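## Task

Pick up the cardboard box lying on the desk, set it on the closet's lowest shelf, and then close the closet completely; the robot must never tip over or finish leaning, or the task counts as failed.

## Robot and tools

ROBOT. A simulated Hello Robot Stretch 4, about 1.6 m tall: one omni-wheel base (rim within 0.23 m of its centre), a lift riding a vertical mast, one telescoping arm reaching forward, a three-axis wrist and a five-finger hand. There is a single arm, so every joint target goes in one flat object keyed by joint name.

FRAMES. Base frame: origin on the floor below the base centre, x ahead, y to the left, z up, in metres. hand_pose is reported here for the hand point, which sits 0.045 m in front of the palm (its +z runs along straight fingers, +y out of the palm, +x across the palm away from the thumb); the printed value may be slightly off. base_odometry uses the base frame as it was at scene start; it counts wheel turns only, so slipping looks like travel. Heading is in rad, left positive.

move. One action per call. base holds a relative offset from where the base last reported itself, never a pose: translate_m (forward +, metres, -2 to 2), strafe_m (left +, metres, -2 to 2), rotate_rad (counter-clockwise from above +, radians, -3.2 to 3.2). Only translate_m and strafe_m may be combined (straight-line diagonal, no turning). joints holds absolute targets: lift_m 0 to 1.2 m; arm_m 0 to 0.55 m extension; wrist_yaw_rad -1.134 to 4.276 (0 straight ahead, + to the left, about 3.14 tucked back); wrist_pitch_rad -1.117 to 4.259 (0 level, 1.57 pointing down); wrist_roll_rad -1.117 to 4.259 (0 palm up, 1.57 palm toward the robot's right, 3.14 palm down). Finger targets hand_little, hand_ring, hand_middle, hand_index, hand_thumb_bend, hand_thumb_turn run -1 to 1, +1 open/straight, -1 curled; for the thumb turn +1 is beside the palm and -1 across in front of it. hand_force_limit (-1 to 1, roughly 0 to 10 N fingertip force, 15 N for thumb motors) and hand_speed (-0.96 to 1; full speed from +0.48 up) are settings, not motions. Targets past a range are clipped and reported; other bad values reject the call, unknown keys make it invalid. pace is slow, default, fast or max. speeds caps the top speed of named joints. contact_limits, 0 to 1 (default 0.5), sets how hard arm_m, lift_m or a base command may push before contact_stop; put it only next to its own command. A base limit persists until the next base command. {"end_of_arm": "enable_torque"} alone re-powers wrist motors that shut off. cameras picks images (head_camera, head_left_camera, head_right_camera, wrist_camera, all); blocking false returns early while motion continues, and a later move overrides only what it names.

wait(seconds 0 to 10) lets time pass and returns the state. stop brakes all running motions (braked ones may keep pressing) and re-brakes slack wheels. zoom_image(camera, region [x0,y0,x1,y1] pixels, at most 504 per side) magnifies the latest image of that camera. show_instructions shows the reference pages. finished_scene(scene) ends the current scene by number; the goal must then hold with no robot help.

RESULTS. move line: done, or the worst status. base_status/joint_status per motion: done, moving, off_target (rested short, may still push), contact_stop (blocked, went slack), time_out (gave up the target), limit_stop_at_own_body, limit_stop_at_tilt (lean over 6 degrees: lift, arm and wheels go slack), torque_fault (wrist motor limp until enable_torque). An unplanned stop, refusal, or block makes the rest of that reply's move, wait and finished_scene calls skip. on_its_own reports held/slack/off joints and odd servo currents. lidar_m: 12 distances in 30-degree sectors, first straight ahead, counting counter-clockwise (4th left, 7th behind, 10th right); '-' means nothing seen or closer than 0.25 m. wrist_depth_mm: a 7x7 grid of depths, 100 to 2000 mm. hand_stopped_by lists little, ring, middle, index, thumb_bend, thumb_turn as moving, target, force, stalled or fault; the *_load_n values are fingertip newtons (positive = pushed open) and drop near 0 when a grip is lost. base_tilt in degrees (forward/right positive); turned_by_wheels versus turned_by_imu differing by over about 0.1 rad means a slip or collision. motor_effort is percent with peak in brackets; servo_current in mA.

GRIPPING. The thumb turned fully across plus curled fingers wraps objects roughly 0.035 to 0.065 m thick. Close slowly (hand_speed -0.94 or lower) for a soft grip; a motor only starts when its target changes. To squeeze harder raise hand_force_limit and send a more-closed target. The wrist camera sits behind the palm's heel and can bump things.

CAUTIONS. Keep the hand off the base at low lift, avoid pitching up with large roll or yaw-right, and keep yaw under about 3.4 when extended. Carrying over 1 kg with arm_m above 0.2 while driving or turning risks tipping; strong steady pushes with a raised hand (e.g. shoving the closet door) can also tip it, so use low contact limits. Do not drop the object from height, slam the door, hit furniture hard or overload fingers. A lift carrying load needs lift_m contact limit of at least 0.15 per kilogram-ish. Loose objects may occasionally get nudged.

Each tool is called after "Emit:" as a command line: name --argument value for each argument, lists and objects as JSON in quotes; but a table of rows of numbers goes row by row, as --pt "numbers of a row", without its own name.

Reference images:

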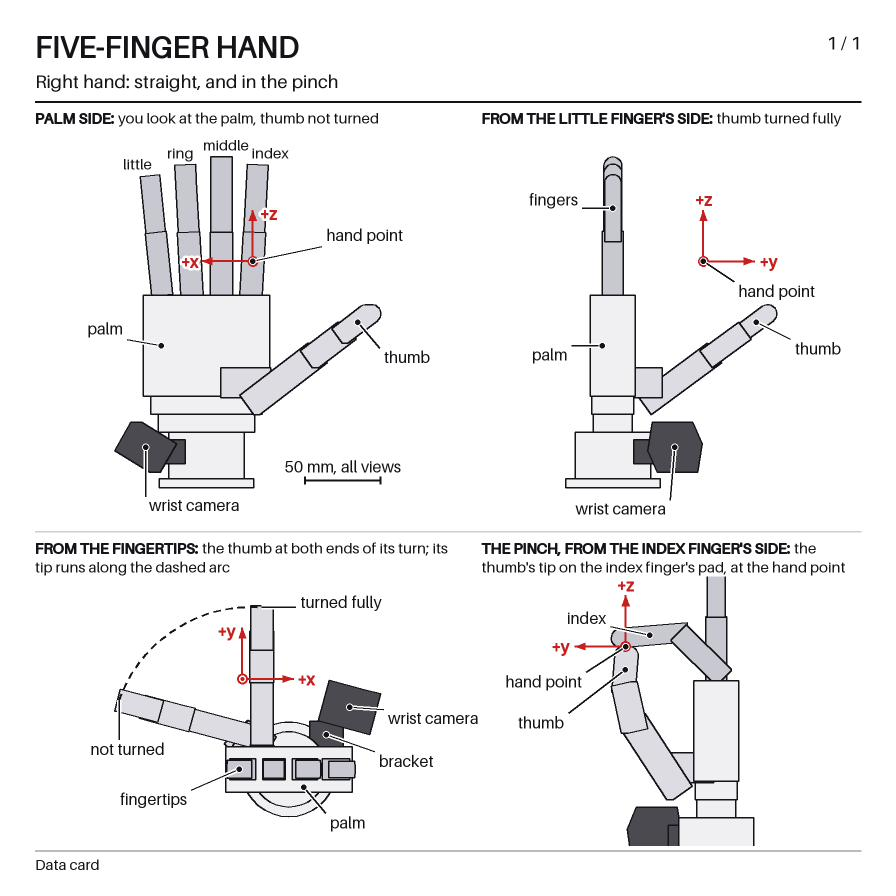

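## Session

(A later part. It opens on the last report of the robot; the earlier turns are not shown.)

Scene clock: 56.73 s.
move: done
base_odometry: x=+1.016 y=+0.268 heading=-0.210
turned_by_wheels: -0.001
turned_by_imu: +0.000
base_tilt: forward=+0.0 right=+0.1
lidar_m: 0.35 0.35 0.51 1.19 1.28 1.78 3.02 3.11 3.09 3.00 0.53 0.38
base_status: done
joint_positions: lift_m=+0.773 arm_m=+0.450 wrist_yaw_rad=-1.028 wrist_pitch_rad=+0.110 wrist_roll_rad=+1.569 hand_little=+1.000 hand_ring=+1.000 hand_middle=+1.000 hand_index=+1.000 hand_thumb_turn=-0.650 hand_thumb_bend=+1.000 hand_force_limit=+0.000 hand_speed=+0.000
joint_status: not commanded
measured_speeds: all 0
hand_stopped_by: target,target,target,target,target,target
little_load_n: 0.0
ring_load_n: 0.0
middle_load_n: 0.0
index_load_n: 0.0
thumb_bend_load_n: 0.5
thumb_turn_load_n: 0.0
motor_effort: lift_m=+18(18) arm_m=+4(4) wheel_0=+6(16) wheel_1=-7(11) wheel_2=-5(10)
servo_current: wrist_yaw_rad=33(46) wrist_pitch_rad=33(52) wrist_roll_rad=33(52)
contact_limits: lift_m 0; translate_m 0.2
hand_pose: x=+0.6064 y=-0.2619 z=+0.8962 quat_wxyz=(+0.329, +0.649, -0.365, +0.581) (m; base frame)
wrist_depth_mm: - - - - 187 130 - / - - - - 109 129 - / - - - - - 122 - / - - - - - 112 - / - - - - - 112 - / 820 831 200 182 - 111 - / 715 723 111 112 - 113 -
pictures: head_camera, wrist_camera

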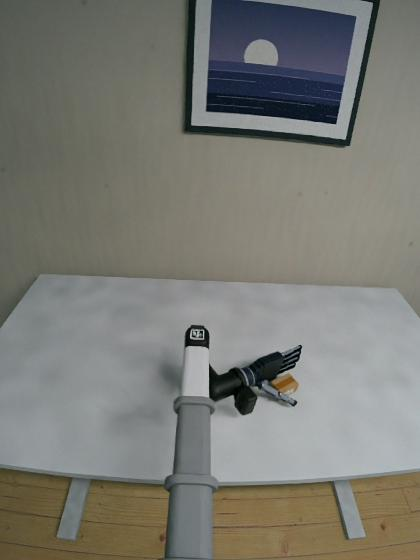

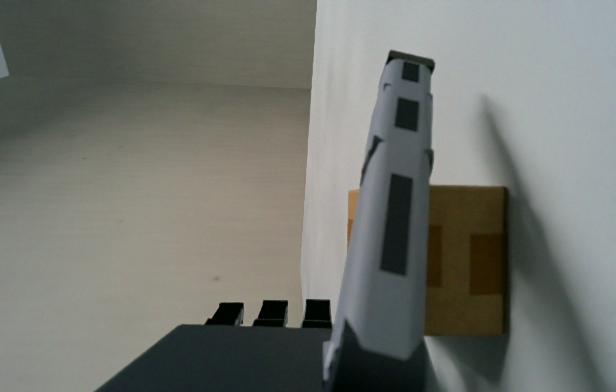

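Emit:
move --joints '{"hand_thumb_bend": 0.72, "hand_speed": -0.6}'

Emit:
move --joints '{"hand_thumb_bend": -0.6, "hand_force_limit": -0.45, "hand_speed": -0.9}' --cameras '["head_camera", "wrist_camera"]'

Emit:
zoom_image --camera "head_camera" --region '[180, 260, 380, 440]'

Scene clock: 58.60 s.
move: done
base_odometry: x=+1.016 y=+0.268 heading=-0.210
turned_by_wheels: +0.000
turned_by_imu: +0.001
base_tilt: forward=+0.0 right=+0.1
lidar_m: 0.35 0.37 0.50 1.19 1.27 1.77 3.03 3.10 3.12 2.98 0.51 0.34
base_status: not commanded
joint_positions: lift_m=+0.773 arm_m=+0.450 wrist_yaw_rad=-1.028 wrist_pitch_rad=+0.110 wrist_roll_rad=+1.569 hand_little=+1.000 hand_ring=+1.000 hand_middle=+1.000 hand_index=+1.000 hand_thumb_turn=-0.650 hand_thumb_bend=+0.720 hand_force_limit=+0.000 hand_speed=-0.600
joint_status: all done
measured_speeds: all 0
hand_stopped_by: target,target,target,target,target,target
little_load_n: 0.0
ring_load_n: 0.0
middle_load_n: 0.0
index_load_n: 0.0
thumb_bend_load_n: 0.5
thumb_turn_load_n: 0.0
motor_effort: lift_m=+18(18) arm_m=+4(4) wheel_0=+6(6) wheel_1=-7(7) wheel_2=-6(6)
servo_current: wrist_yaw_rad=33(46) wrist_pitch_rad=39(52) wrist_roll_rad=39(52)
contact_limits: lift_m 0; translate_m 0.2
hand_pose: x=+0.6064 y=-0.2619 z=+0.8962 quat_wxyz=(+0.329, +0.649, -0.365, +0.581) (m; base frame)
wrist_depth_mm: - - - - 187 130 - / - - - - 171 129 - / - - - - 107 129 - / - - - - - 114 - / - - - - - 114 - / 831 831 200 182 - 114 - / 715 723 111 112 - 113 -
pictures: none

Scene clock: 64.13 s.
move: off_target
base_odometry: x=+1.016 y=+0.268 heading=-0.210
turned_by_wheels: +0.000
turned_by_imu: +0.002
base_tilt: forward=+0.0 right=+0.1
lidar_m: 0.34 0.36 0.51 1.19 1.26 1.77 3.03 3.09 3.14 2.98 0.52 0.34
base_status: not commanded
joint_positions: lift_m=+0.773 arm_m=+0.450 wrist_yaw_rad=-1.028 wrist_pitch_rad=+0.110 wrist_roll_rad=+1.569 hand_little=+1.000 hand_ring=+1.000 hand_middle=+1.000 hand_index=+1.000 hand_thumb_turn=-0.650 hand_thumb_bend=+0.416 hand_force_limit=-0.450 hand_speed=-0.900
joint_status: hand_thumb_bend off_target (ended at +0.416, target -0.600); the others done
measured_speeds: all 0
hand_stopped_by: target,target,target,target,force,target
little_load_n: 0.0
ring_load_n: 0.0
middle_load_n: 0.0
index_load_n: 0.0
thumb_bend_load_n: 4.0
thumb_turn_load_n: -1.5
motor_effort: lift_m=+18(18) arm_m=+4(4) wheel_0=+6(6) wheel_1=-7(7) wheel_2=-6(6)
servo_current: wrist_yaw_rad=39(46) wrist_pitch_rad=39(52) wrist_roll_rad=39(52)
contact_limits: lift_m 0; translate_m 0.2
hand_pose: x=+0.6064 y=-0.2619 z=+0.8962 quat_wxyz=(+0.329, +0.649, -0.365, +0.581) (m; base frame)
wrist_depth_mm: - - - - 187 130 - / - - - - 185 129 - / - - - - 169 129 - / - - - - - 116 - / - - - - - 116 - / 831 820 200 182 - 117 - / 715 732 111 113 - 113 -
pictures: head_camera, wrist_camera

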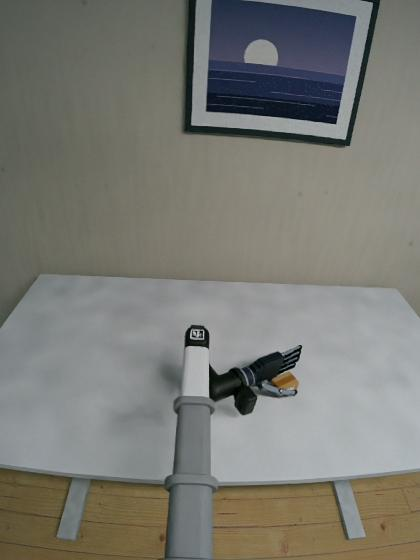

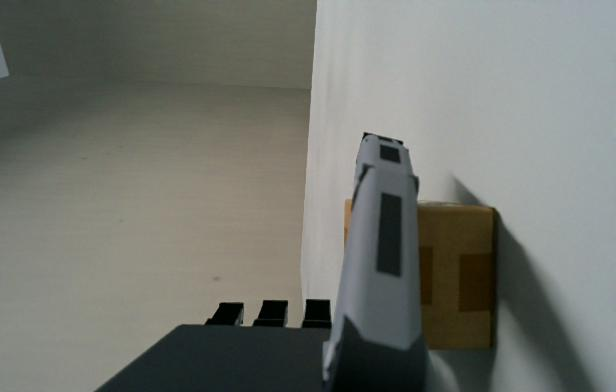

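Scaled by 2.520 from the camera's 420x560 image, which has a finer 1200x1600 frame.

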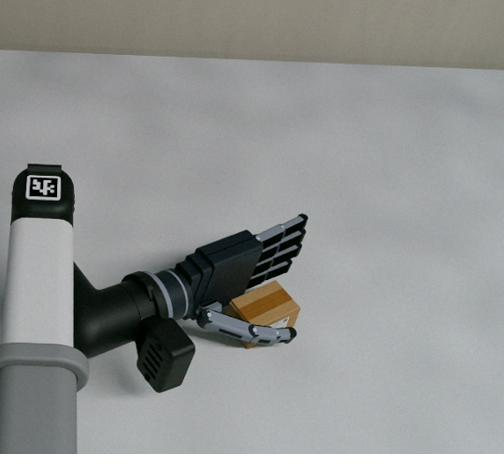

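Emit:
move --joints '{"hand_thumb_bend": 0.68, "hand_speed": -0.6}'

Emit:
move --joints '{"hand_thumb_turn": -0.48, "hand_speed": -0.7}'

Emit:
move --joints '{"hand_thumb_bend": -0.6, "hand_force_limit": -0.45, "hand_speed": -0.9}' --cameras '["head_camera", "wrist_camera"]'

Emit:
zoom_image --camera "head_camera" --region '[180, 260, 380, 440]'

Scene clock: 65.80 s.
move: done
base_odometry: x=+1.016 y=+0.268 heading=-0.210
turned_by_wheels: +0.000
turned_by_imu: +0.001
base_tilt: forward=+0.0 right=+0.1
lidar_m: 0.33 0.34 0.50 1.19 1.25 1.78 3.04 3.10 3.11 2.99 0.51 0.38
base_status: not commanded
joint_positions: lift_m=+0.773 arm_m=+0.450 wrist_yaw_rad=-1.028 wrist_pitch_rad=+0.110 wrist_roll_rad=+1.569 hand_little=+1.000 hand_ring=+1.000 hand_middle=+1.000 hand_index=+1.000 hand_thumb_turn=-0.650 hand_thumb_bend=+0.680 hand_force_limit=-0.450 hand_speed=-0.600
joint_status: all done
measured_speeds: all 0
hand_stopped_by: target,target,target,target,target,target
little_load_n: 0.0
ring_load_n: 0.0
middle_load_n: 0.0
index_load_n: 0.0
thumb_bend_load_n: 0.0
thumb_turn_load_n: 0.0
motor_effort: lift_m=+18(18) arm_m=+4(4) wheel_0=+6(6) wheel_1=-7(7) wheel_2=-6(6)
servo_current: wrist_yaw_rad=26(39) wrist_pitch_rad=26(52) wrist_roll_rad=39(52)
contact_limits: lift_m 0; translate_m 0.2
hand_pose: x=+0.6064 y=-0.2619 z=+0.8962 quat_wxyz=(+0.329, +0.649, -0.365, +0.581) (m; base frame)
wrist_depth_mm: - - - - 187 130 - / - - - - 171 129 - / - - - - 110 129 - / - - - - - 116 - / - - - - - 116 - / 831 820 200 182 - 117 - / 715 732 111 112 - 113 -
pictures: none

Scene clock: 66.57 s.
move: done
base_odometry: x=+1.016 y=+0.268 heading=-0.210
turned_by_wheels: +0.000
turned_by_imu: +0.000
base_tilt: forward=+0.0 right=+0.1
lidar_m: 0.35 0.37 0.51 1.20 1.28 1.78 3.06 3.09 3.13 2.98 0.51 0.37
base_status: not commanded
joint_positions: lift_m=+0.773 arm_m=+0.450 wrist_yaw_rad=-1.028 wrist_pitch_rad=+0.110 wrist_roll_rad=+1.569 hand_little=+1.000 hand_ring=+1.000 hand_middle=+1.000 hand_index=+1.000 hand_thumb_turn=-0.480 hand_thumb_bend=+0.680 hand_force_limit=-0.450 hand_speed=-0.700
joint_status: all done
measured_speeds: all 0
hand_stopped_by: target,target,target,target,target,target
little_load_n: 0.0
ring_load_n: 0.0
middle_load_n: 0.0
index_load_n: 0.0
thumb_bend_load_n: 0.5
thumb_turn_load_n: 0.0
motor_effort: lift_m=+18(18) arm_m=+4(4) wheel_0=+6(6) wheel_1=-7(7) wheel_2=-6(6)
servo_current: wrist_yaw_rad=39(46) wrist_pitch_rad=46(59) wrist_roll_rad=39(52)
contact_limits: lift_m 0; translate_m 0.2
hand_pose: x=+0.6064 y=-0.2619 z=+0.8962 quat_wxyz=(+0.329, +0.649, -0.365, +0.581) (m; base frame)
wrist_depth_mm: - - - - 187 130 - / - - - - 185 129 - / - - - - 113 122 - / - - - - - 115 - / - - - - - 116 - / 831 831 200 182 - 113 - / 715 723 111 113 - - -
pictures: none

Scene clock: 71.93 s.
move: off_target
base_odometry: x=+1.016 y=+0.268 heading=-0.210
turned_by_wheels: +0.000
turned_by_imu: +0.002
base_tilt: forward=+0.0 right=+0.1
lidar_m: 0.36 0.35 0.49 1.18 1.26 1.74 3.04 3.08 3.11 3.00 0.53 0.36
base_status: not commanded
joint_positions: lift_m=+0.773 arm_m=+0.450 wrist_yaw_rad=-1.028 wrist_pitch_rad=+0.110 wrist_roll_rad=+1.569 hand_little=+1.000 hand_ring=+1.000 hand_middle=+1.000 hand_index=+1.000 hand_thumb_turn=-0.480 hand_thumb_bend=+0.468 hand_force_limit=-0.450 hand_speed=-0.900
joint_status: hand_thumb_bend off_target (ended at +0.468, target -0.600); the others done
measured_speeds: all 0
hand_stopped_by: target,target,target,target,force,target
little_load_n: 0.0
ring_load_n: 0.0
middle_load_n: 0.0
index_load_n: 0.0
thumb_bend_load_n: 4.0
thumb_turn_load_n: -1.5
motor_effort: lift_m=+17(18) arm_m=+4(4) wheel_0=+6(6) wheel_1=-7(7) wheel_2=-5(6)
servo_current: wrist_yaw_rad=26(46) wrist_pitch_rad=33(65) wrist_roll_rad=46(52)
contact_limits: lift_m 0; translate_m 0.2
hand_pose: x=+0.6064 y=-0.2619 z=+0.8962 quat_wxyz=(+0.329, +0.649, -0.365, +0.581) (m; base frame)
wrist_depth_mm: - - - - 187 130 - / - - - - 186 129 - / - - - - 142 129 - / - - - - - 116 - / - - - - - 117 - / 831 820 200 182 - 113 - / 715 723 111 112 - - -
pictures: head_camera, wrist_camera

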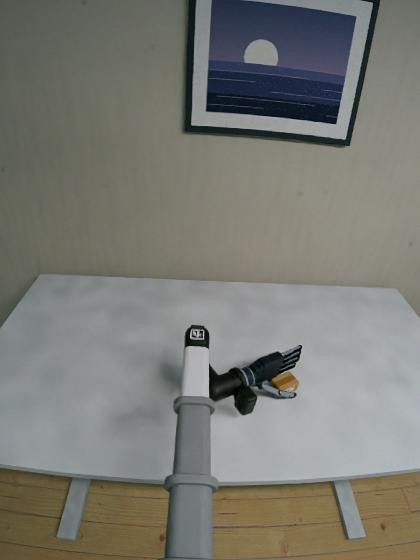

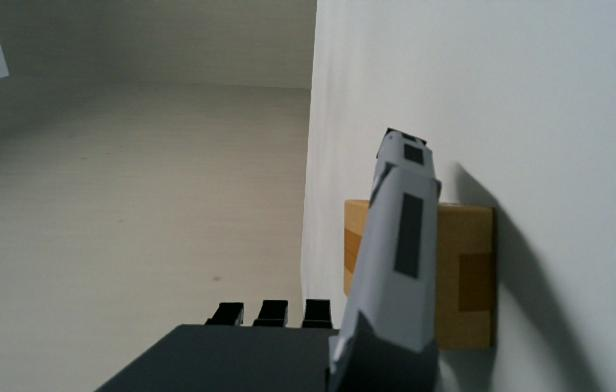

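Scaled by 2.520 from the camera's 420x560 image, which has a finer 1200x1600 frame.

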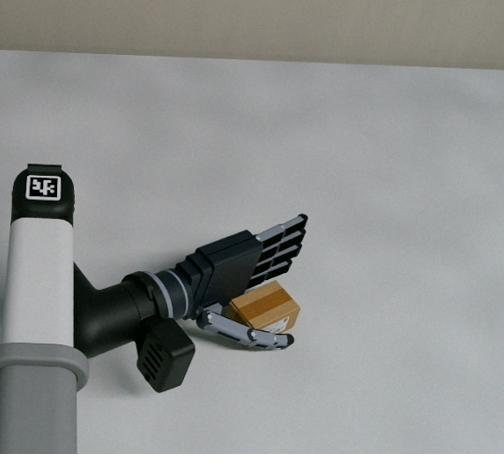

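Emit:
move --joints '{"hand_index": 0.2, "hand_force_limit": -0.7, "hand_speed": -0.88}'

Emit:
move --joints '{"lift_m": 0.80}' --pace "slow" --cameras '["head_camera", "wrist_camera"]'

Emit:
zoom_image --camera "head_camera" --region '[180, 260, 380, 440]'

Scene clock: 75.43 s.
move: off_target
base_odometry: x=+1.016 y=+0.268 heading=-0.210
turned_by_wheels: +0.000
turned_by_imu: +0.001
base_tilt: forward=+0.0 right=+0.1
lidar_m: 0.35 0.38 0.52 1.17 1.26 1.78 3.03 3.12 3.13 3.00 0.52 0.36
base_status: not commanded
joint_positions: lift_m=+0.773 arm_m=+0.450 wrist_yaw_rad=-1.028 wrist_pitch_rad=+0.110 wrist_roll_rad=+1.569 hand_little=+1.000 hand_ring=+1.000 hand_middle=+1.000 hand_index=+0.566 hand_thumb_turn=-0.480 hand_thumb_bend=+0.468 hand_force_limit=-0.700 hand_speed=-0.880
joint_status: hand_index off_target (ended at +0.566, target +0.200); the others done
measured_speeds: all 0
hand_stopped_by: target,target,target,force,force,target
little_load_n: 0.0
ring_load_n: 0.0
middle_load_n: 0.0
index_load_n: 1.5
thumb_bend_load_n: 4.5
thumb_turn_load_n: -1.5
motor_effort: lift_m=+18(18) arm_m=+4(4) wheel_0=+6(6) wheel_1=-7(7) wheel_2=-6(6)
servo_current: wrist_yaw_rad=33(46) wrist_pitch_rad=39(59) wrist_roll_rad=39(59)
contact_limits: lift_m 0; translate_m 0.2
hand_pose: x=+0.6064 y=-0.2619 z=+0.8962 quat_wxyz=(+0.329, +0.649, -0.365, +0.581) (m; base frame)
wrist_depth_mm: - - - - 187 130 - / - - - - 185 129 - / - - - - 141 129 - / - - - - - 116 - / - - - - - 117 - / 831 820 200 182 - 113 - / 715 732 111 112 - - -
pictures: none

Scene clock: 76.47 s.
move: done
base_odometry: x=+1.016 y=+0.268 heading=-0.210
turned_by_wheels: +0.000
turned_by_imu: +0.000
base_tilt: forward=+0.0 right=+0.1
lidar_m: 0.35 0.34 0.48 1.18 1.29 1.76 3.04 3.09 3.12 2.95 0.52 0.36
base_status: not commanded
joint_positions: lift_m=+0.800 arm_m=+0.450 wrist_yaw_rad=-1.028 wrist_pitch_rad=+0.110 wrist_roll_rad=+1.569 hand_little=+1.000 hand_ring=+1.000 hand_middle=+1.000 hand_index=+0.566 hand_thumb_turn=-0.480 hand_thumb_bend=+0.468 hand_force_limit=-0.700 hand_speed=-0.880
joint_status: all done
measured_speeds: all 0
hand_stopped_by: target,target,target,force,force,target
little_load_n: 0.0
ring_load_n: -0.5
middle_load_n: 0.0
index_load_n: 1.5
thumb_bend_load_n: 4.5
thumb_turn_load_n: -1.5
motor_effort: lift_m=+26(30) arm_m=+4(4) wheel_0=+6(6) wheel_1=-7(7) wheel_2=-5(6)
servo_current: wrist_yaw_rad=33(39) wrist_pitch_rad=46(59) wrist_roll_rad=46(52)
contact_limits: translate_m 0.2
hand_pose: x=+0.6064 y=-0.2618 z=+0.9230 quat_wxyz=(+0.329, +0.649, -0.366, +0.580) (m; base frame)
wrist_depth_mm: - - - - - 180 138 / - - - - - 179 144 / - - - - - 178 143 / - - - - - 150 - / - - - - - 117 - / 831 831 200 182 - - 142 / 715 723 111 113 - - -
pictures: head_camera, wrist_camera

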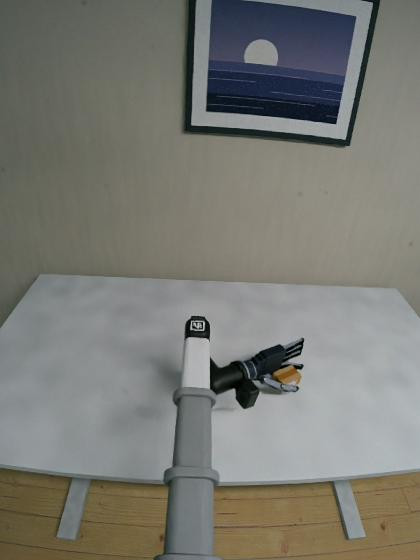

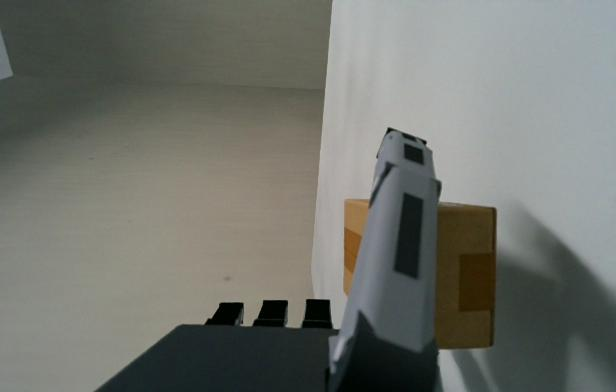

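Scaled by 2.520 from the camera's 420x560 image, which has a finer 1200x1600 frame.

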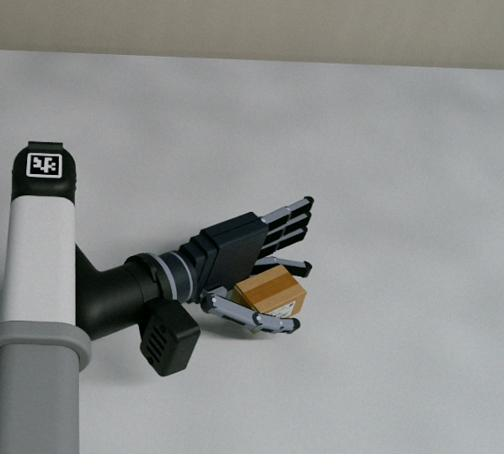

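Emit:
move --joints '{"lift_m": 0.85}'

Emit:
move --base '{"translate_m": -0.6}' --joints '{"arm_m": 0.03, "wrist_yaw_rad": 0}' --cameras '["wrist_camera"]'

Emit:
move --base '{"rotate_rad": 3.13}' --joints '{"lift_m": 0.5}'

Emit:
move --base '{"translate_m": 1.587, "strafe_m": 0.382}' --joints '{"lift_m": 0.36}' --cameras '["head_camera", "head_right_camera", "wrist_camera"]'

Scene clock: 79.87 s.
move: done
base_odometry: x=+1.016 y=+0.268 heading=-0.210
turned_by_wheels: +0.000
turned_by_imu: +0.001
base_tilt: forward=+0.0 right=+0.1
lidar_m: 0.32 0.36 0.51 1.17 1.26 1.77 3.05 3.10 3.15 2.99 0.54 0.36
base_status: not commanded
joint_positions: lift_m=+0.850 arm_m=+0.450 wrist_yaw_rad=-1.028 wrist_pitch_rad=+0.110 wrist_roll_rad=+1.569 hand_little=+1.000 hand_ring=+1.000 hand_middle=+1.000 hand_index=+0.566 hand_thumb_turn=-0.480 hand_thumb_bend=+0.468 hand_force_limit=-0.700 hand_speed=-0.880
joint_status: all done
measured_speeds: all 0
hand_stopped_by: target,target,target,force,force,target
little_load_n: 0.0
ring_load_n: 0.0
middle_load_n: 0.0
index_load_n: 1.5
thumb_bend_load_n: 4.5
thumb_turn_load_n: -1.5
motor_effort: lift_m=+26(30) arm_m=+4(4) wheel_0=+6(6) wheel_1=-7(7) wheel_2=-6(6)
servo_current: wrist_yaw_rad=33(39) wrist_pitch_rad=46(65) wrist_roll_rad=33(52)
contact_limits: translate_m 0.2
hand_pose: x=+0.6064 y=-0.2618 z=+0.9730 quat_wxyz=(+0.329, +0.649, -0.366, +0.580) (m; base frame)
wrist_depth_mm: - - - - - - 200 / - - - - - - 200 / - - - - - - 199 / - - - - - - 198 / - - - - - 117 198 / 831 831 200 182 - - 197 / 715 723 111 112 - - 196
pictures: none

Scene clock: 83.37 s.
move: done
base_odometry: x=+0.430 y=+0.394 heading=-0.211
turned_by_wheels: -0.001
turned_by_imu: +0.000
base_tilt: forward=+0.0 right=+0.1
lidar_m: 0.91 0.97 1.25 1.21 1.28 1.72 2.33 2.48 3.13 2.98 2.50 0.97
base_status: done
joint_positions: lift_m=+0.850 arm_m=+0.030 wrist_yaw_rad=-0.002 wrist_pitch_rad=+0.111 wrist_roll_rad=+1.569 hand_little=+1.000 hand_ring=+1.000 hand_middle=+1.000 hand_index=+0.567 hand_thumb_turn=-0.480 hand_thumb_bend=+0.468 hand_force_limit=-0.700 hand_speed=-0.880
joint_status: all done
measured_speeds: all 0
hand_stopped_by: target,target,target,force,force,target
little_load_n: 0.0
ring_load_n: 0.0
middle_load_n: 0.0
index_load_n: 1.5
thumb_bend_load_n: 4.5
thumb_turn_load_n: -1.5
motor_effort: lift_m=+24(25) arm_m=-4(17) wheel_0=-7(14) wheel_1=-6(11) wheel_2=+3(15)
servo_current: wrist_yaw_rad=33(91) wrist_pitch_rad=39(59) wrist_roll_rad=39(52)
hand_pose: x=+0.4173 y=-0.1482 z=+0.9731 quat_wxyz=(+0.001, +0.745, +0.000, +0.667) (m; base frame)
wrist_depth_mm: - - - - - - 1308 / - - - - - - 1336 / 1430 1464 - - - 1576 1366 / 1397 1430 - - - - 1308 / 1397 1430 - - - 117 1281 / - - 133 182 - - 1308 / - - 111 112 - - 1308
pictures: wrist_camera

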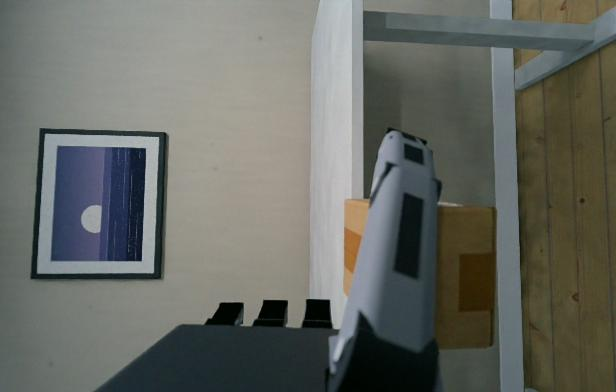

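Scene clock: 86.23 s.
move: done
base_odometry: x=+0.430 y=+0.394 heading=+2.918
turned_by_wheels: +3.129
turned_by_imu: +3.182
base_tilt: forward=+0.0 right=+0.1
lidar_m: 2.33 2.44 3.13 2.98 2.56 1.01 0.94 1.00 1.29 1.21 1.28 1.71
base_status: done
joint_positions: lift_m=+0.500 arm_m=+0.030 wrist_yaw_rad=-0.002 wrist_pitch_rad=+0.111 wrist_roll_rad=+1.569 hand_little=+1.000 hand_ring=+1.000 hand_middle=+1.000 hand_index=+0.567 hand_thumb_turn=-0.480 hand_thumb_bend=+0.468 hand_force_limit=-0.700 hand_speed=-0.880
joint_status: all done
measured_speeds: all 0
hand_stopped_by: target,target,target,force,force,target
little_load_n: 0.0
ring_load_n: 0.0
middle_load_n: 0.0
index_load_n: 2.0
thumb_bend_load_n: 4.5
thumb_turn_load_n: -1.5
motor_effort: lift_m=+18(24) arm_m=-4(5) wheel_0=-5(18) wheel_1=-5(13) wheel_2=-4(14)
servo_current: wrist_yaw_rad=26(39) wrist_pitch_rad=46(59) wrist_roll_rad=33(52)
hand_pose: x=+0.4174 y=-0.1480 z=+0.6235 quat_wxyz=(+0.001, +0.745, +0.000, +0.667) (m; base frame)
wrist_depth_mm: - - - - 1983 1229 891 / - - - - - 1205 891 / - - - - - 1138 891 / - - - - 148 - 842 / - - - - - 117 842 / - - - - - - 842 / 1983 1983 111 112 - - 842
pictures: none

Scene clock: 93.13 s.
move: done
base_odometry: x=-1.202 y=+0.372 heading=+2.919
turned_by_wheels: +0.001
turned_by_imu: +0.006
base_tilt: forward=+0.0 right=+0.1
lidar_m: 0.76 0.80 1.07 2.63 2.75 3.50 3.39 2.30 1.63 1.53 1.62 0.82
base_status: done
joint_positions: lift_m=+0.360 arm_m=+0.030 wrist_yaw_rad=-0.002 wrist_pitch_rad=+0.111 wrist_roll_rad=+1.569 hand_little=+1.000 hand_ring=+1.000 hand_middle=+1.000 hand_index=+0.567 hand_thumb_turn=-0.480 hand_thumb_bend=+0.468 hand_force_limit=-0.700 hand_speed=-0.880
joint_status: all done
measured_speeds: all 0
hand_stopped_by: target,target,target,force,force,target
little_load_n: 0.0
ring_load_n: 0.0
middle_load_n: 0.0
index_load_n: 2.0
thumb_bend_load_n: 4.5
thumb_turn_load_n: -1.5
motor_effort: lift_m=+18(21) arm_m=-4(5) wheel_0=+7(14) wheel_1=+6(14) wheel_2=-3(14)
servo_current: wrist_yaw_rad=26(46) wrist_pitch_rad=52(65) wrist_roll_rad=39(59)
hand_pose: x=+0.4174 y=-0.1480 z=+0.4835 quat_wxyz=(+0.001, +0.745, +0.000, +0.667) (m; base frame)
wrist_depth_mm: - - 539 549 559 574 585 / 544 535 585 574 627 627 621 / - - - - - 891 683 / 1182 - 1060 878 - 809 668 / - - 1078 854 - 117 668 / - - 179 200 - - 661 / - - 111 112 - - 661
pictures: head_camera, head_right_camera, wrist_camera

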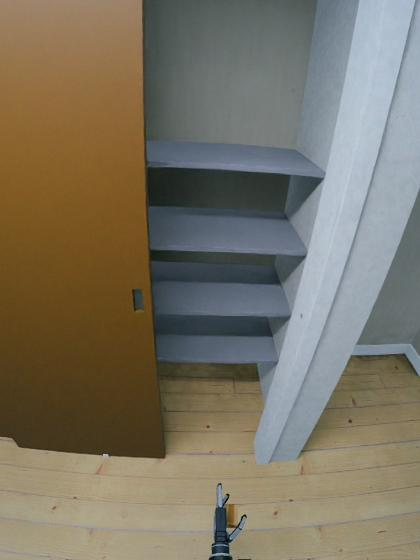

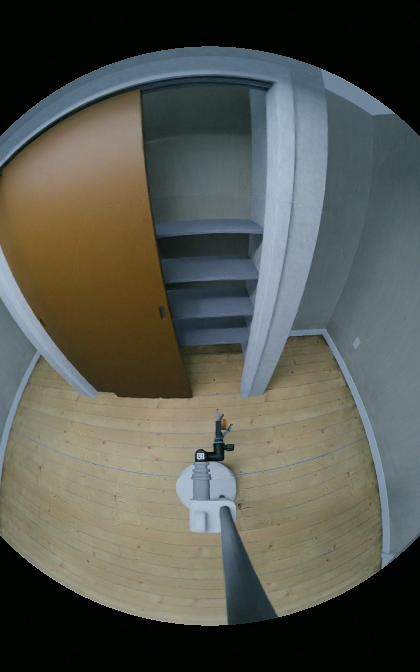

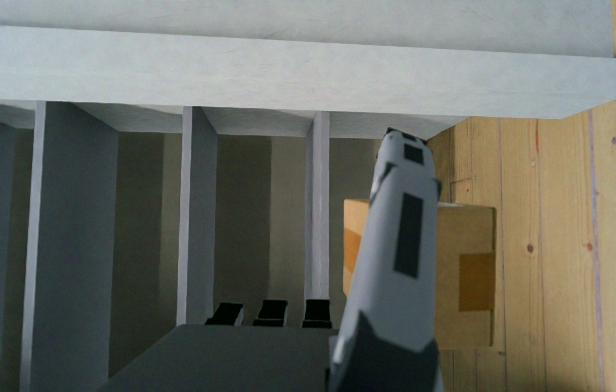

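Emit:
move --base '{"translate_m": 0.41}' --joints '{"arm_m": 0.2}'

Emit:
move --joints '{"arm_m": 0.42}' --speeds '{"arm_m": 0.2}' --contact_limits '{"arm_m": 0.1}' --cameras '["head_camera", "wrist_camera"]'

Scene clock: 96.80 s.
move: done
base_odometry: x=-1.602 y=+0.462 heading=+2.919
turned_by_wheels: +0.001
turned_by_imu: +0.003
base_tilt: forward=+0.0 right=+0.1
lidar_m: 0.65 0.37 0.50 1.23 2.74 3.68 3.86 2.33 1.64 1.57 0.53 0.46
base_status: done
joint_positions: lift_m=+0.360 arm_m=+0.200 wrist_yaw_rad=-0.002 wrist_pitch_rad=+0.111 wrist_roll_rad=+1.569 hand_little=+1.000 hand_ring=+1.000 hand_middle=+1.000 hand_index=+0.567 hand_thumb_turn=-0.480 hand_thumb_bend=+0.468 hand_force_limit=-0.700 hand_speed=-0.880
joint_status: all done
measured_speeds: all 0
hand_stopped_by: target,target,target,force,force,target
little_load_n: 0.0
ring_load_n: 0.0
middle_load_n: 0.0
index_load_n: 2.0
thumb_bend_load_n: 4.5
thumb_turn_load_n: -1.5
motor_effort: lift_m=+18(19) arm_m=+4(10) wheel_0=+5(15) wheel_1=+6(12) wheel_2=-4(15)
servo_current: wrist_yaw_rad=33(39) wrist_pitch_rad=46(59) wrist_roll_rad=46(52)
hand_pose: x=+0.5873 y=-0.1480 z=+0.4835 quat_wxyz=(+0.001, +0.745, +0.000, +0.667) (m; base frame)
wrist_depth_mm: 272 512 539 535 343 535 530 / 273 - - 654 342 - 640 / 273 - - 699 340 - 668 / 274 - - 683 148 - 640 / 276 - - 668 - 117 661 / 277 - 133 200 - - 661 / 278 - 111 112 - - 654
pictures: none

Scene clock: 98.70 s.
move: done
base_odometry: x=-1.602 y=+0.462 heading=+2.919
turned_by_wheels: +0.000
turned_by_imu: +0.001
base_tilt: forward=+0.0 right=+0.1
lidar_m: 0.65 0.39 0.51 1.22 2.73 3.70 3.85 2.32 1.64 1.54 0.51 0.47
base_status: not commanded
joint_positions: lift_m=+0.360 arm_m=+0.420 wrist_yaw_rad=-0.002 wrist_pitch_rad=+0.111 wrist_roll_rad=+1.569 hand_little=+1.000 hand_ring=+1.000 hand_middle=+1.000 hand_index=+0.567 hand_thumb_turn=-0.480 hand_thumb_bend=+0.468 hand_force_limit=-0.700 hand_speed=-0.880
joint_status: all done
measured_speeds: all 0
hand_stopped_by: target,target,target,force,force,target
little_load_n: 0.0
ring_load_n: 0.5
middle_load_n: 0.0
index_load_n: 1.5
thumb_bend_load_n: 4.5
thumb_turn_load_n: -1.5
motor_effort: lift_m=+19(19) arm_m=+4(10) wheel_0=+5(5) wheel_1=+6(6) wheel_2=-4(4)
servo_current: wrist_yaw_rad=33(46) wrist_pitch_rad=33(59) wrist_roll_rad=39(52)
contact_limits: arm_m 0.1
hand_pose: x=+0.8073 y=-0.1480 z=+0.4835 quat_wxyz=(+0.001, +0.745, +0.000, +0.667) (m; base frame)
wrist_depth_mm: 272 - - - 342 199 153 / 273 - - - 307 198 152 / 273 - - - 307 196 152 / 276 - - - 110 175 151 / 277 439 - - - 117 151 / 277 - 133 182 - - - / 278 122 111 112 - - 150
pictures: head_camera, wrist_camera

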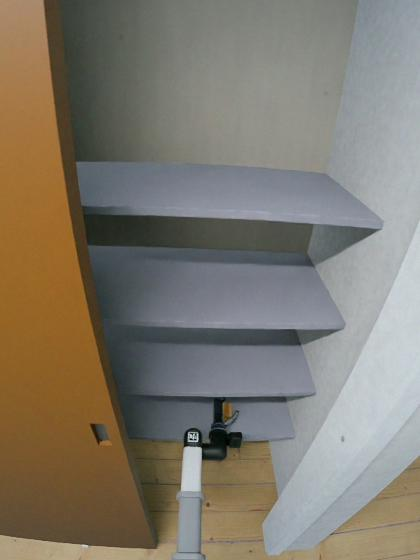

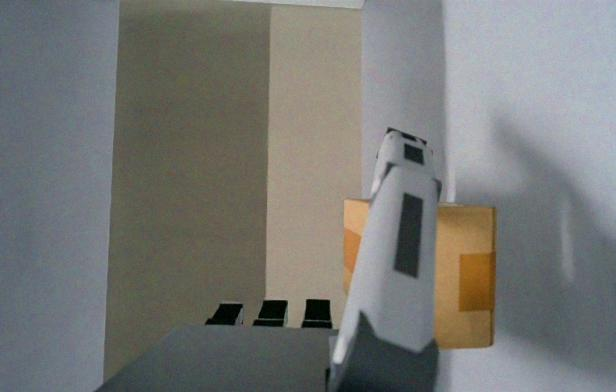

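Emit:
move --joints '{"lift_m": 0.33}' --contact_limits '{"lift_m": 0.0}' --pace "slow" --cameras '["wrist_camera"]'

Scene clock: 100.27 s.
move: done
base_odometry: x=-1.602 y=+0.462 heading=+2.919
turned_by_wheels: +0.000
turned_by_imu: +0.001
base_tilt: forward=+0.0 right=+0.1
lidar_m: 0.66 0.38 0.55 1.23 2.73 3.68 3.86 2.31 1.65 1.55 0.53 0.45
base_status: not commanded
joint_positions: lift_m=+0.330 arm_m=+0.420 wrist_yaw_rad=-0.002 wrist_pitch_rad=+0.111 wrist_roll_rad=+1.569 hand_little=+1.000 hand_ring=+1.000 hand_middle=+1.000 hand_index=+0.567 hand_thumb_turn=-0.480 hand_thumb_bend=+0.468 hand_force_limit=-0.700 hand_speed=-0.880
joint_status: all done
measured_speeds: all 0
hand_stopped_by: target,target,target,force,force,target
little_load_n: 0.0
ring_load_n: 0.0
middle_load_n: 0.0
index_load_n: 1.5
thumb_bend_load_n: 4.5
thumb_turn_load_n: -1.5
motor_effort: lift_m=+18(21) arm_m=+4(4) wheel_0=+5(5) wheel_1=+6(6) wheel_2=-3(4)
servo_current: wrist_yaw_rad=20(39) wrist_pitch_rad=46(59) wrist_roll_rad=46(52)
contact_limits: arm_m 0.1; lift_m 0
hand_pose: x=+0.8073 y=-0.1480 z=+0.4536 quat_wxyz=(+0.001, +0.745, +0.000, +0.667) (m; base frame)
wrist_depth_mm: - - - - 246 152 115 / - - - - 244 143 - / - - - - 243 142 114 / - - - - 147 133 - / - - - - - 117 - / - - 133 182 - 119 - / - - 111 112 - - -
pictures: wrist_camera

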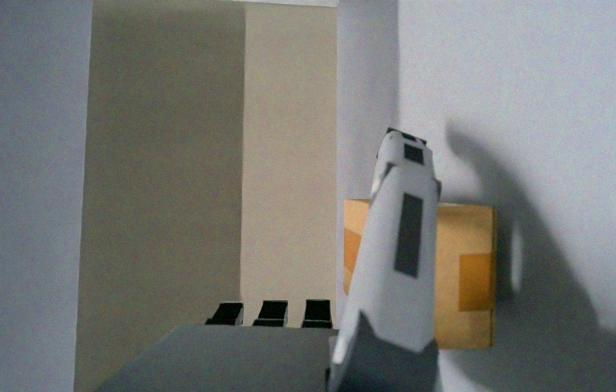

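Emit:
move --joints '{"lift_m": 0.3245}' --contact_limits '{"lift_m": 0.0}' --pace "slow" --cameras '["wrist_camera"]'

Emit:
zoom_image --camera "wrist_camera" --region '[380, 160, 600, 380]'

Scene clock: 101.33 s.
move: done
base_odometry: x=-1.602 y=+0.462 heading=+2.919
turned_by_wheels: +0.000
turned_by_imu: +0.000
base_tilt: forward=+0.0 right=+0.1
lidar_m: 0.68 0.38 0.51 1.25 2.74 3.69 3.85 2.35 1.63 1.57 0.52 0.45
base_status: not commanded
joint_positions: lift_m=+0.325 arm_m=+0.420 wrist_yaw_rad=-0.002 wrist_pitch_rad=+0.111 wrist_roll_rad=+1.569 hand_little=+1.000 hand_ring=+1.000 hand_middle=+1.000 hand_index=+0.567 hand_thumb_turn=-0.480 hand_thumb_bend=+0.468 hand_force_limit=-0.700 hand_speed=-0.880
joint_status: all done
measured_speeds: all 0
hand_stopped_by: target,target,target,force,force,target
little_load_n: 0.0
ring_load_n: 0.0
middle_load_n: -0.5
index_load_n: 2.0
thumb_bend_load_n: 4.5
thumb_turn_load_n: -1.5
motor_effort: lift_m=+18(19) arm_m=+4(4) wheel_0=+5(5) wheel_1=+6(6) wheel_2=-4(4)
servo_current: wrist_yaw_rad=39(39) wrist_pitch_rad=39(52) wrist_roll_rad=46(52)
contact_limits: arm_m 0.1; lift_m 0
hand_pose: x=+0.8073 y=-0.1480 z=+0.4481 quat_wxyz=(+0.001, +0.745, +0.000, +0.667) (m; base frame)
wrist_depth_mm: - - - 473 229 133 - / - - - 466 227 132 - / - - - 455 226 132 - / - - - 452 148 117 - / - - - 445 - 117 - / 418 - 133 201 - 117 - / - - 111 112 - 116 -
pictures: wrist_camera

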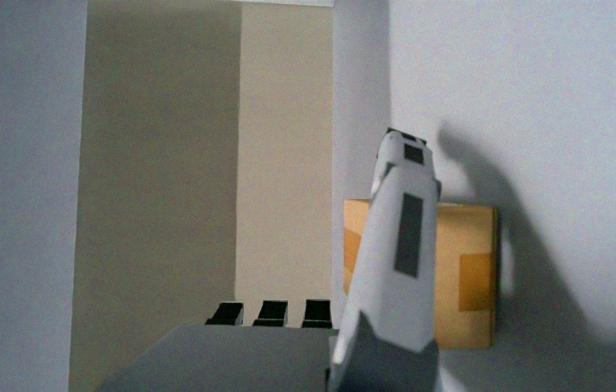

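Scaled by 2.291.

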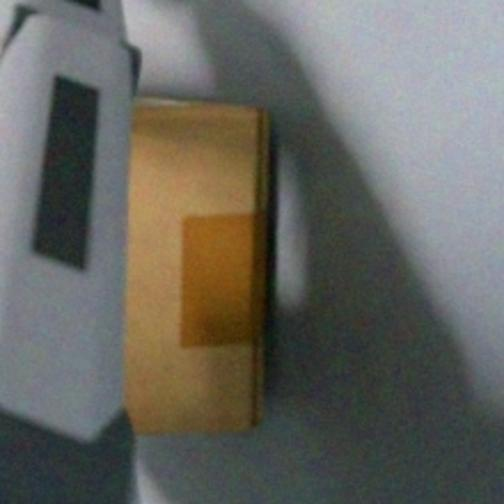

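Emit:
move --joints '{"lift_m": 0.3225}' --contact_limits '{"lift_m": 0.0}' --pace "slow"

Emit:
move --joints '{"hand_index": 1.0, "hand_thumb_bend": 1.0, "hand_speed": -0.8}' --cameras '["wrist_camera"]'

Scene clock: 102.50 s.
move: done
base_odometry: x=-1.602 y=+0.462 heading=+2.919
turned_by_wheels: +0.000
turned_by_imu: +0.000
base_tilt: forward=+0.0 right=+0.1
lidar_m: 0.66 0.39 0.52 1.24 2.74 3.72 3.85 2.34 1.63 1.57 0.49 0.46
base_status: not commanded
joint_positions: lift_m=+0.323 arm_m=+0.420 wrist_yaw_rad=-0.002 wrist_pitch_rad=+0.111 wrist_roll_rad=+1.569 hand_little=+1.000 hand_ring=+1.000 hand_middle=+1.000 hand_index=+0.567 hand_thumb_turn=-0.480 hand_thumb_bend=+0.468 hand_force_limit=-0.700 hand_speed=-0.880
joint_status: all done
measured_speeds: all 0
hand_stopped_by: target,target,target,force,force,target
little_load_n: 0.0
ring_load_n: 0.0
middle_load_n: 0.0
index_load_n: 1.5
thumb_bend_load_n: 4.5
thumb_turn_load_n: -1.5
motor_effort: lift_m=+18(19) arm_m=+4(4) wheel_0=+5(5) wheel_1=+6(6) wheel_2=-4(4)
servo_current: wrist_yaw_rad=26(39) wrist_pitch_rad=46(46) wrist_roll_rad=46(52)
contact_limits: arm_m 0.1; lift_m 0
hand_pose: x=+0.8073 y=-0.1480 z=+0.4461 quat_wxyz=(+0.001, +0.745, +0.000, +0.667) (m; base frame)
wrist_depth_mm: - - - 459 224 129 - / - - - 449 221 137 - / - - - 442 220 128 - / - - - 439 148 114 - / - - - 430 - 116 - / 433 - 133 182 - 118 - / - - 111 112 - - -
pictures: none

Scene clock: 104.83 s.
move: done
base_odometry: x=-1.602 y=+0.462 heading=+2.919
turned_by_wheels: +0.000
turned_by_imu: +0.001
base_tilt: forward=+0.0 right=+0.1
lidar_m: 0.66 0.38 0.50 1.22 2.73 3.66 3.86 2.33 1.62 1.56 0.51 0.45
base_status: not commanded
joint_positions: lift_m=+0.323 arm_m=+0.420 wrist_yaw_rad=-0.002 wrist_pitch_rad=+0.111 wrist_roll_rad=+1.569 hand_little=+1.000 hand_ring=+1.000 hand_middle=+1.000 hand_index=+1.000 hand_thumb_turn=-0.480 hand_thumb_bend=+1.000 hand_force_limit=-0.700 hand_speed=-0.800
joint_status: all done
measured_speeds: all 0
hand_stopped_by: target,target,target,target,target,target
little_load_n: 0.0
ring_load_n: 0.0
middle_load_n: 0.0
index_load_n: 0.0
thumb_bend_load_n: 0.0
thumb_turn_load_n: 0.0
motor_effort: lift_m=+17(18) arm_m=+4(4) wheel_0=+5(5) wheel_1=+6(6) wheel_2=-4(4)
servo_current: wrist_yaw_rad=33(46) wrist_pitch_rad=26(52) wrist_roll_rad=39(52)
contact_limits: arm_m 0.1; lift_m 0
hand_pose: x=+0.8073 y=-0.1480 z=+0.4461 quat_wxyz=(+0.001, +0.745, +0.000, +0.667) (m; base frame)
wrist_depth_mm: - - - 462 224 129 - / - - - 452 247 122 - / - - - 445 276 121 - / - - - 442 273 114 - / - - - 433 - 117 - / 433 - 133 182 - 120 - / - - 111 112 - - -
pictures: wrist_camera

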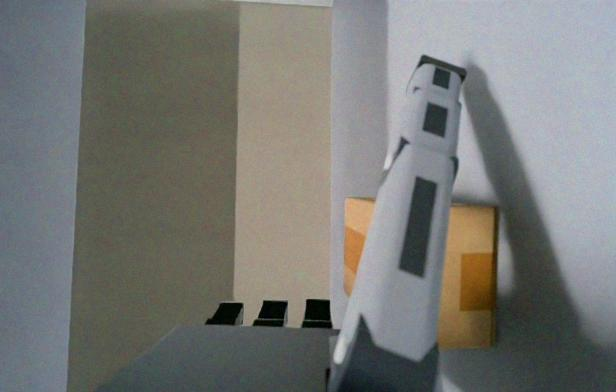

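Emit:
move --joints '{"arm_m": 0.24}' --speeds '{"arm_m": 0.15}' --cameras '["wrist_camera"]'

Emit:
move --base '{"translate_m": -0.45}' --joints '{"arm_m": 0.05, "hand_little": -0.6, "hand_thumb_turn": 1.0, "hand_speed": 0.0, "wrist_pitch_rad": 0.0, "lift_m": 0.5}' --cameras '["head_camera"]'

Emit:
zoom_image --camera "head_camera" --region '[130, 280, 330, 420]'

Scene clock: 107.97 s.
move: done
base_odometry: x=-1.602 y=+0.462 heading=+2.919
turned_by_wheels: +0.000
turned_by_imu: +0.001
base_tilt: forward=+0.0 right=+0.1
lidar_m: 0.66 0.39 0.51 1.26 2.74 3.68 3.86 2.35 1.62 1.55 0.50 0.45
base_status: not commanded
joint_positions: lift_m=+0.323 arm_m=+0.240 wrist_yaw_rad=-0.002 wrist_pitch_rad=+0.111 wrist_roll_rad=+1.569 hand_little=+1.000 hand_ring=+1.000 hand_middle=+1.000 hand_index=+1.000 hand_thumb_turn=-0.480 hand_thumb_bend=+1.000 hand_force_limit=-0.700 hand_speed=-0.800
joint_status: all done
measured_speeds: all 0
hand_stopped_by: target,target,target,target,target,target
little_load_n: 0.0
ring_load_n: 0.0
middle_load_n: 0.0
index_load_n: 0.5
thumb_bend_load_n: 0.0
thumb_turn_load_n: 0.0
motor_effort: lift_m=+18(18) arm_m=-4(11) wheel_0=+5(5) wheel_1=+6(6) wheel_2=-4(4)
servo_current: wrist_yaw_rad=26(39) wrist_pitch_rad=39(59) wrist_roll_rad=39(52)
contact_limits: lift_m 0
hand_pose: x=+0.6274 y=-0.1480 z=+0.4461 quat_wxyz=(+0.001, +0.745, +0.000, +0.667) (m; base frame)
wrist_depth_mm: - 517 517 488 282 512 504 / - - - 574 255 - 609 / - - - 449 277 - 621 / - 621 - 439 276 - 615 / - - - 297 - - 615 / - - 133 201 - - 609 / - - 111 112 - - 609
pictures: wrist_camera

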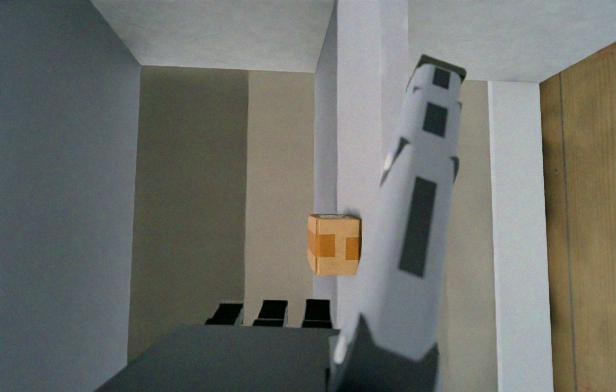

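Scene clock: 110.97 s.
move: done
base_odometry: x=-1.163 y=+0.363 heading=+2.919
turned_by_wheels: -0.001
turned_by_imu: +0.000
base_tilt: forward=+0.0 right=+0.1
lidar_m: 0.82 0.84 1.14 2.63 2.73 3.44 3.36 2.32 1.66 1.57 1.62 0.86
base_status: done
joint_positions: lift_m=+0.500 arm_m=+0.050 wrist_yaw_rad=-0.002 wrist_pitch_rad=+0.010 wrist_roll_rad=+1.569 hand_little=-0.600 hand_ring=+1.000 hand_middle=+1.000 hand_index=+1.000 hand_thumb_turn=+1.000 hand_thumb_bend=+1.000 hand_force_limit=-0.700 hand_speed=+0.000
joint_status: all done
measured_speeds: all 0
hand_stopped_by: target,target,target,target,target,target
little_load_n: 0.0
ring_load_n: 0.0
middle_load_n: 0.0
index_load_n: 0.0
thumb_bend_load_n: 0.0
thumb_turn_load_n: 0.0
motor_effort: lift_m=+25(29) arm_m=-4(9) wheel_0=-6(18) wheel_1=-4(13) wheel_2=+4(16)
servo_current: wrist_yaw_rad=26(46) wrist_pitch_rad=59(143) wrist_roll_rad=46(52)
hand_pose: x=+0.4419 y=-0.1480 z=+0.6451 quat_wxyz=(+0.001, +0.711, +0.000, +0.704) (m; base frame)
wrist_depth_mm: 580 574 574 574 574 569 574 / 609 564 603 597 - - - / 676 676 - 654 904 647 991 / - - - - 1160 - 1042 / - 1205 151 - 931 - 1078 / - 1255 146 182 878 - - / - 1229 111 113 - - -
pictures: head_camera

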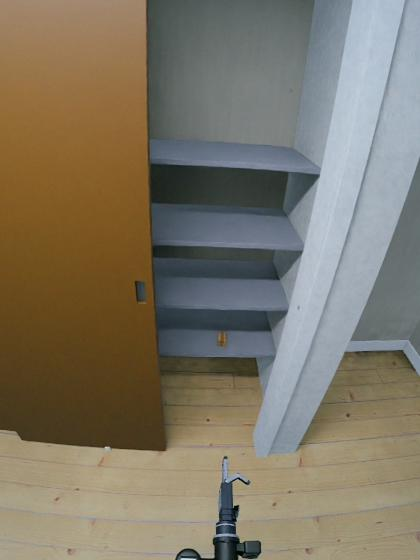

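Scaled by 2.520 from the camera's 420x560 image, which has a finer 1200x1600 frame.

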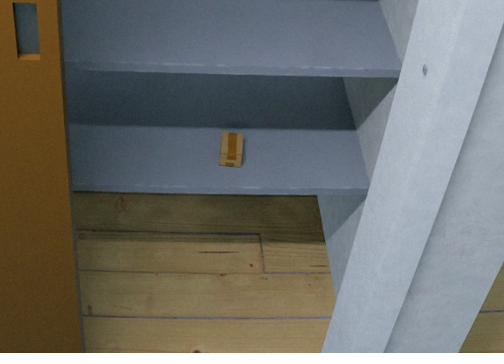

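Emit:
move --base '{"translate_m": 0.1396, "strafe_m": 0.2637}' --joints '{"lift_m": 0.844, "arm_m": 0.15}' --cameras '["wrist_camera"]'

Emit:
zoom_image --camera "wrist_camera" --region '[200, 200, 420, 350]'

Scene clock: 114.13 s.
move: done
base_odometry: x=-1.357 y=+0.137 heading=+2.918
turned_by_wheels: -0.001
turned_by_imu: +0.001
base_tilt: forward=+0.0 right=+0.1
lidar_m: 0.65 0.67 1.01 2.36 2.46 3.31 3.52 2.70 1.94 1.82 1.00 0.87
base_status: done
joint_positions: lift_m=+0.844 arm_m=+0.150 wrist_yaw_rad=-0.002 wrist_pitch_rad=+0.010 wrist_roll_rad=+1.569 hand_little=-0.600 hand_ring=+1.000 hand_middle=+1.000 hand_index=+1.000 hand_thumb_turn=+1.000 hand_thumb_bend=+1.000 hand_force_limit=-0.700 hand_speed=+0.000
joint_status: all done
measured_speeds: all 0
hand_stopped_by: target,target,target,target,target,target
little_load_n: 0.0
ring_load_n: 0.0
middle_load_n: 0.0
index_load_n: 0.0
thumb_bend_load_n: 0.0
thumb_turn_load_n: 0.0
motor_effort: lift_m=+25(31) arm_m=+4(9) wheel_0=-7(16) wheel_1=+5(15) wheel_2=-6(10)
servo_current: wrist_yaw_rad=39(46) wrist_pitch_rad=59(78) wrist_roll_rad=46(59)
hand_pose: x=+0.5417 y=-0.1480 z=+0.9891 quat_wxyz=(+0.001, +0.711, +0.000, +0.704) (m; base frame)
wrist_depth_mm: - - - - - - - / - - - - 1060 1060 - / - - - - 1042 - - / - - 144 - - - - / 315 315 158 325 314 314 314 / 312 312 151 312 310 310 - / 309 309 111 113 - - -
pictures: wrist_camera

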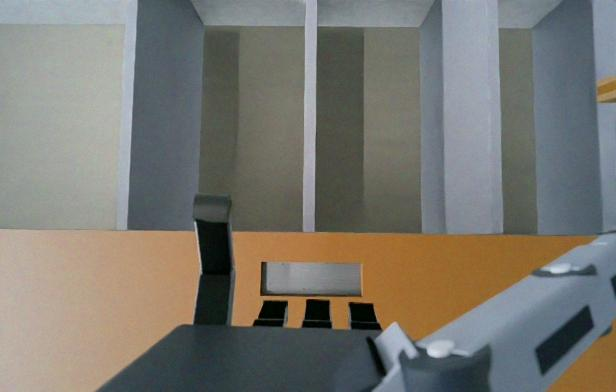

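Scaled by 2.291.

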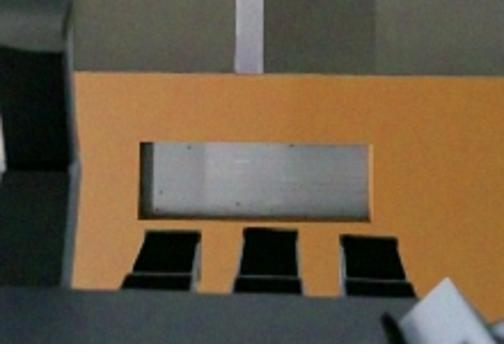

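Emit:
move --joints '{"arm_m": 0.225, "lift_m": 0.8465}' --speeds '{"arm_m": 0.2}'

Emit:
move --joints '{"arm_m": 0.2475}' --contact_limits '{"arm_m": 0.0}' --pace "slow" --cameras '["wrist_camera"]'

Emit:
zoom_image --camera "wrist_camera" --region '[200, 200, 420, 350]'

Scene clock: 115.93 s.
move: done
base_odometry: x=-1.357 y=+0.137 heading=+2.918
turned_by_wheels: +0.000
turned_by_imu: +0.001
base_tilt: forward=+0.0 right=+0.1
lidar_m: 0.65 0.67 0.98 2.37 2.45 3.29 3.52 2.69 1.93 1.82 0.96 0.87
base_status: not commanded
joint_positions: lift_m=+0.846 arm_m=+0.225 wrist_yaw_rad=-0.001 wrist_pitch_rad=+0.010 wrist_roll_rad=+1.569 hand_little=-0.600 hand_ring=+1.000 hand_middle=+1.000 hand_index=+1.000 hand_thumb_turn=+1.000 hand_thumb_bend=+1.000 hand_force_limit=-0.700 hand_speed=+0.000
joint_status: all done
measured_speeds: all 0
hand_stopped_by: target,target,target,target,target,target
little_load_n: 0.0
ring_load_n: 0.0
middle_load_n: 0.0
index_load_n: 0.0
thumb_bend_load_n: 0.0
thumb_turn_load_n: 0.0
motor_effort: lift_m=+25(29) arm_m=+4(10) wheel_0=-7(7) wheel_1=+5(5) wheel_2=-5(6)
servo_current: wrist_yaw_rad=33(39) wrist_pitch_rad=52(85) wrist_roll_rad=39(46)
hand_pose: x=+0.6167 y=-0.1480 z=+0.9916 quat_wxyz=(+0.001, +0.711, +0.000, +0.704) (m; base frame)
wrist_depth_mm: - - - - - - - / - - - - 976 - 976 / - - - - 976 - 976 / - - - - 960 - 946 / 241 241 239 240 239 239 240 / 238 238 151 248 237 237 - / 236 236 111 113 - - -
pictures: none

Scene clock: 117.17 s.
move: done
base_odometry: x=-1.357 y=+0.137 heading=+2.918
turned_by_wheels: +0.000
turned_by_imu: +0.001
base_tilt: forward=+0.0 right=+0.1
lidar_m: 0.65 0.69 1.00 2.38 2.46 3.29 3.54 2.71 1.93 1.83 0.97 0.86
base_status: not commanded
joint_positions: lift_m=+0.846 arm_m=+0.247 wrist_yaw_rad=-0.001 wrist_pitch_rad=+0.009 wrist_roll_rad=+1.569 hand_little=-0.600 hand_ring=+1.000 hand_middle=+1.000 hand_index=+1.000 hand_thumb_turn=+1.000 hand_thumb_bend=+1.000 hand_force_limit=-0.700 hand_speed=+0.000
joint_status: all done
measured_speeds: all 0
hand_stopped_by: target,target,target,target,target,target
little_load_n: 0.0
ring_load_n: 0.0
middle_load_n: 0.5
index_load_n: 0.0
thumb_bend_load_n: 0.0
thumb_turn_load_n: 0.0
motor_effort: lift_m=+25(25) arm_m=+5(9) wheel_0=-5(7) wheel_1=+5(5) wheel_2=-4(6)
servo_current: wrist_yaw_rad=26(39) wrist_pitch_rad=65(72) wrist_roll_rad=39(52)
contact_limits: arm_m 0
hand_pose: x=+0.6392 y=-0.1480 z=+0.9917 quat_wxyz=(+0.001, +0.710, +0.000, +0.704) (m; base frame)
wrist_depth_mm: - - - - - - 931 / - - - - 946 - 931 / - - - - 946 - 891 / - - - - - - 891 / 220 220 219 220 220 219 254 / 218 217 151 228 216 217 - / 216 216 111 113 - - -
pictures: wrist_camera

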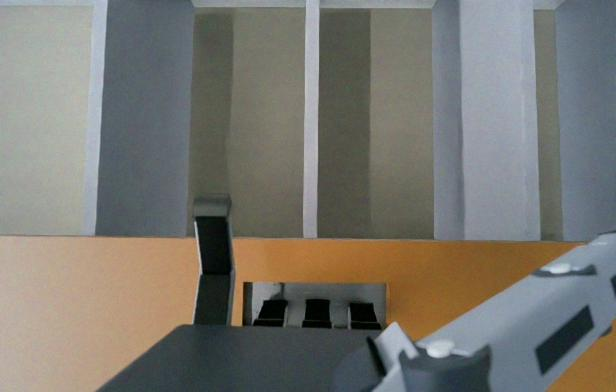

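Scaled by 2.291.

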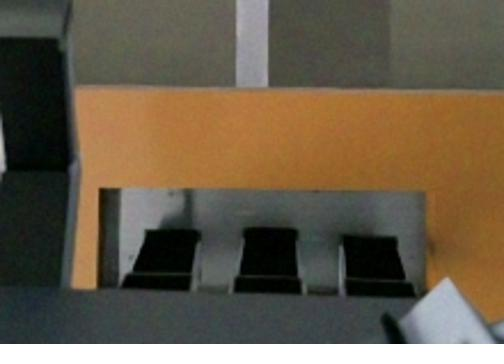

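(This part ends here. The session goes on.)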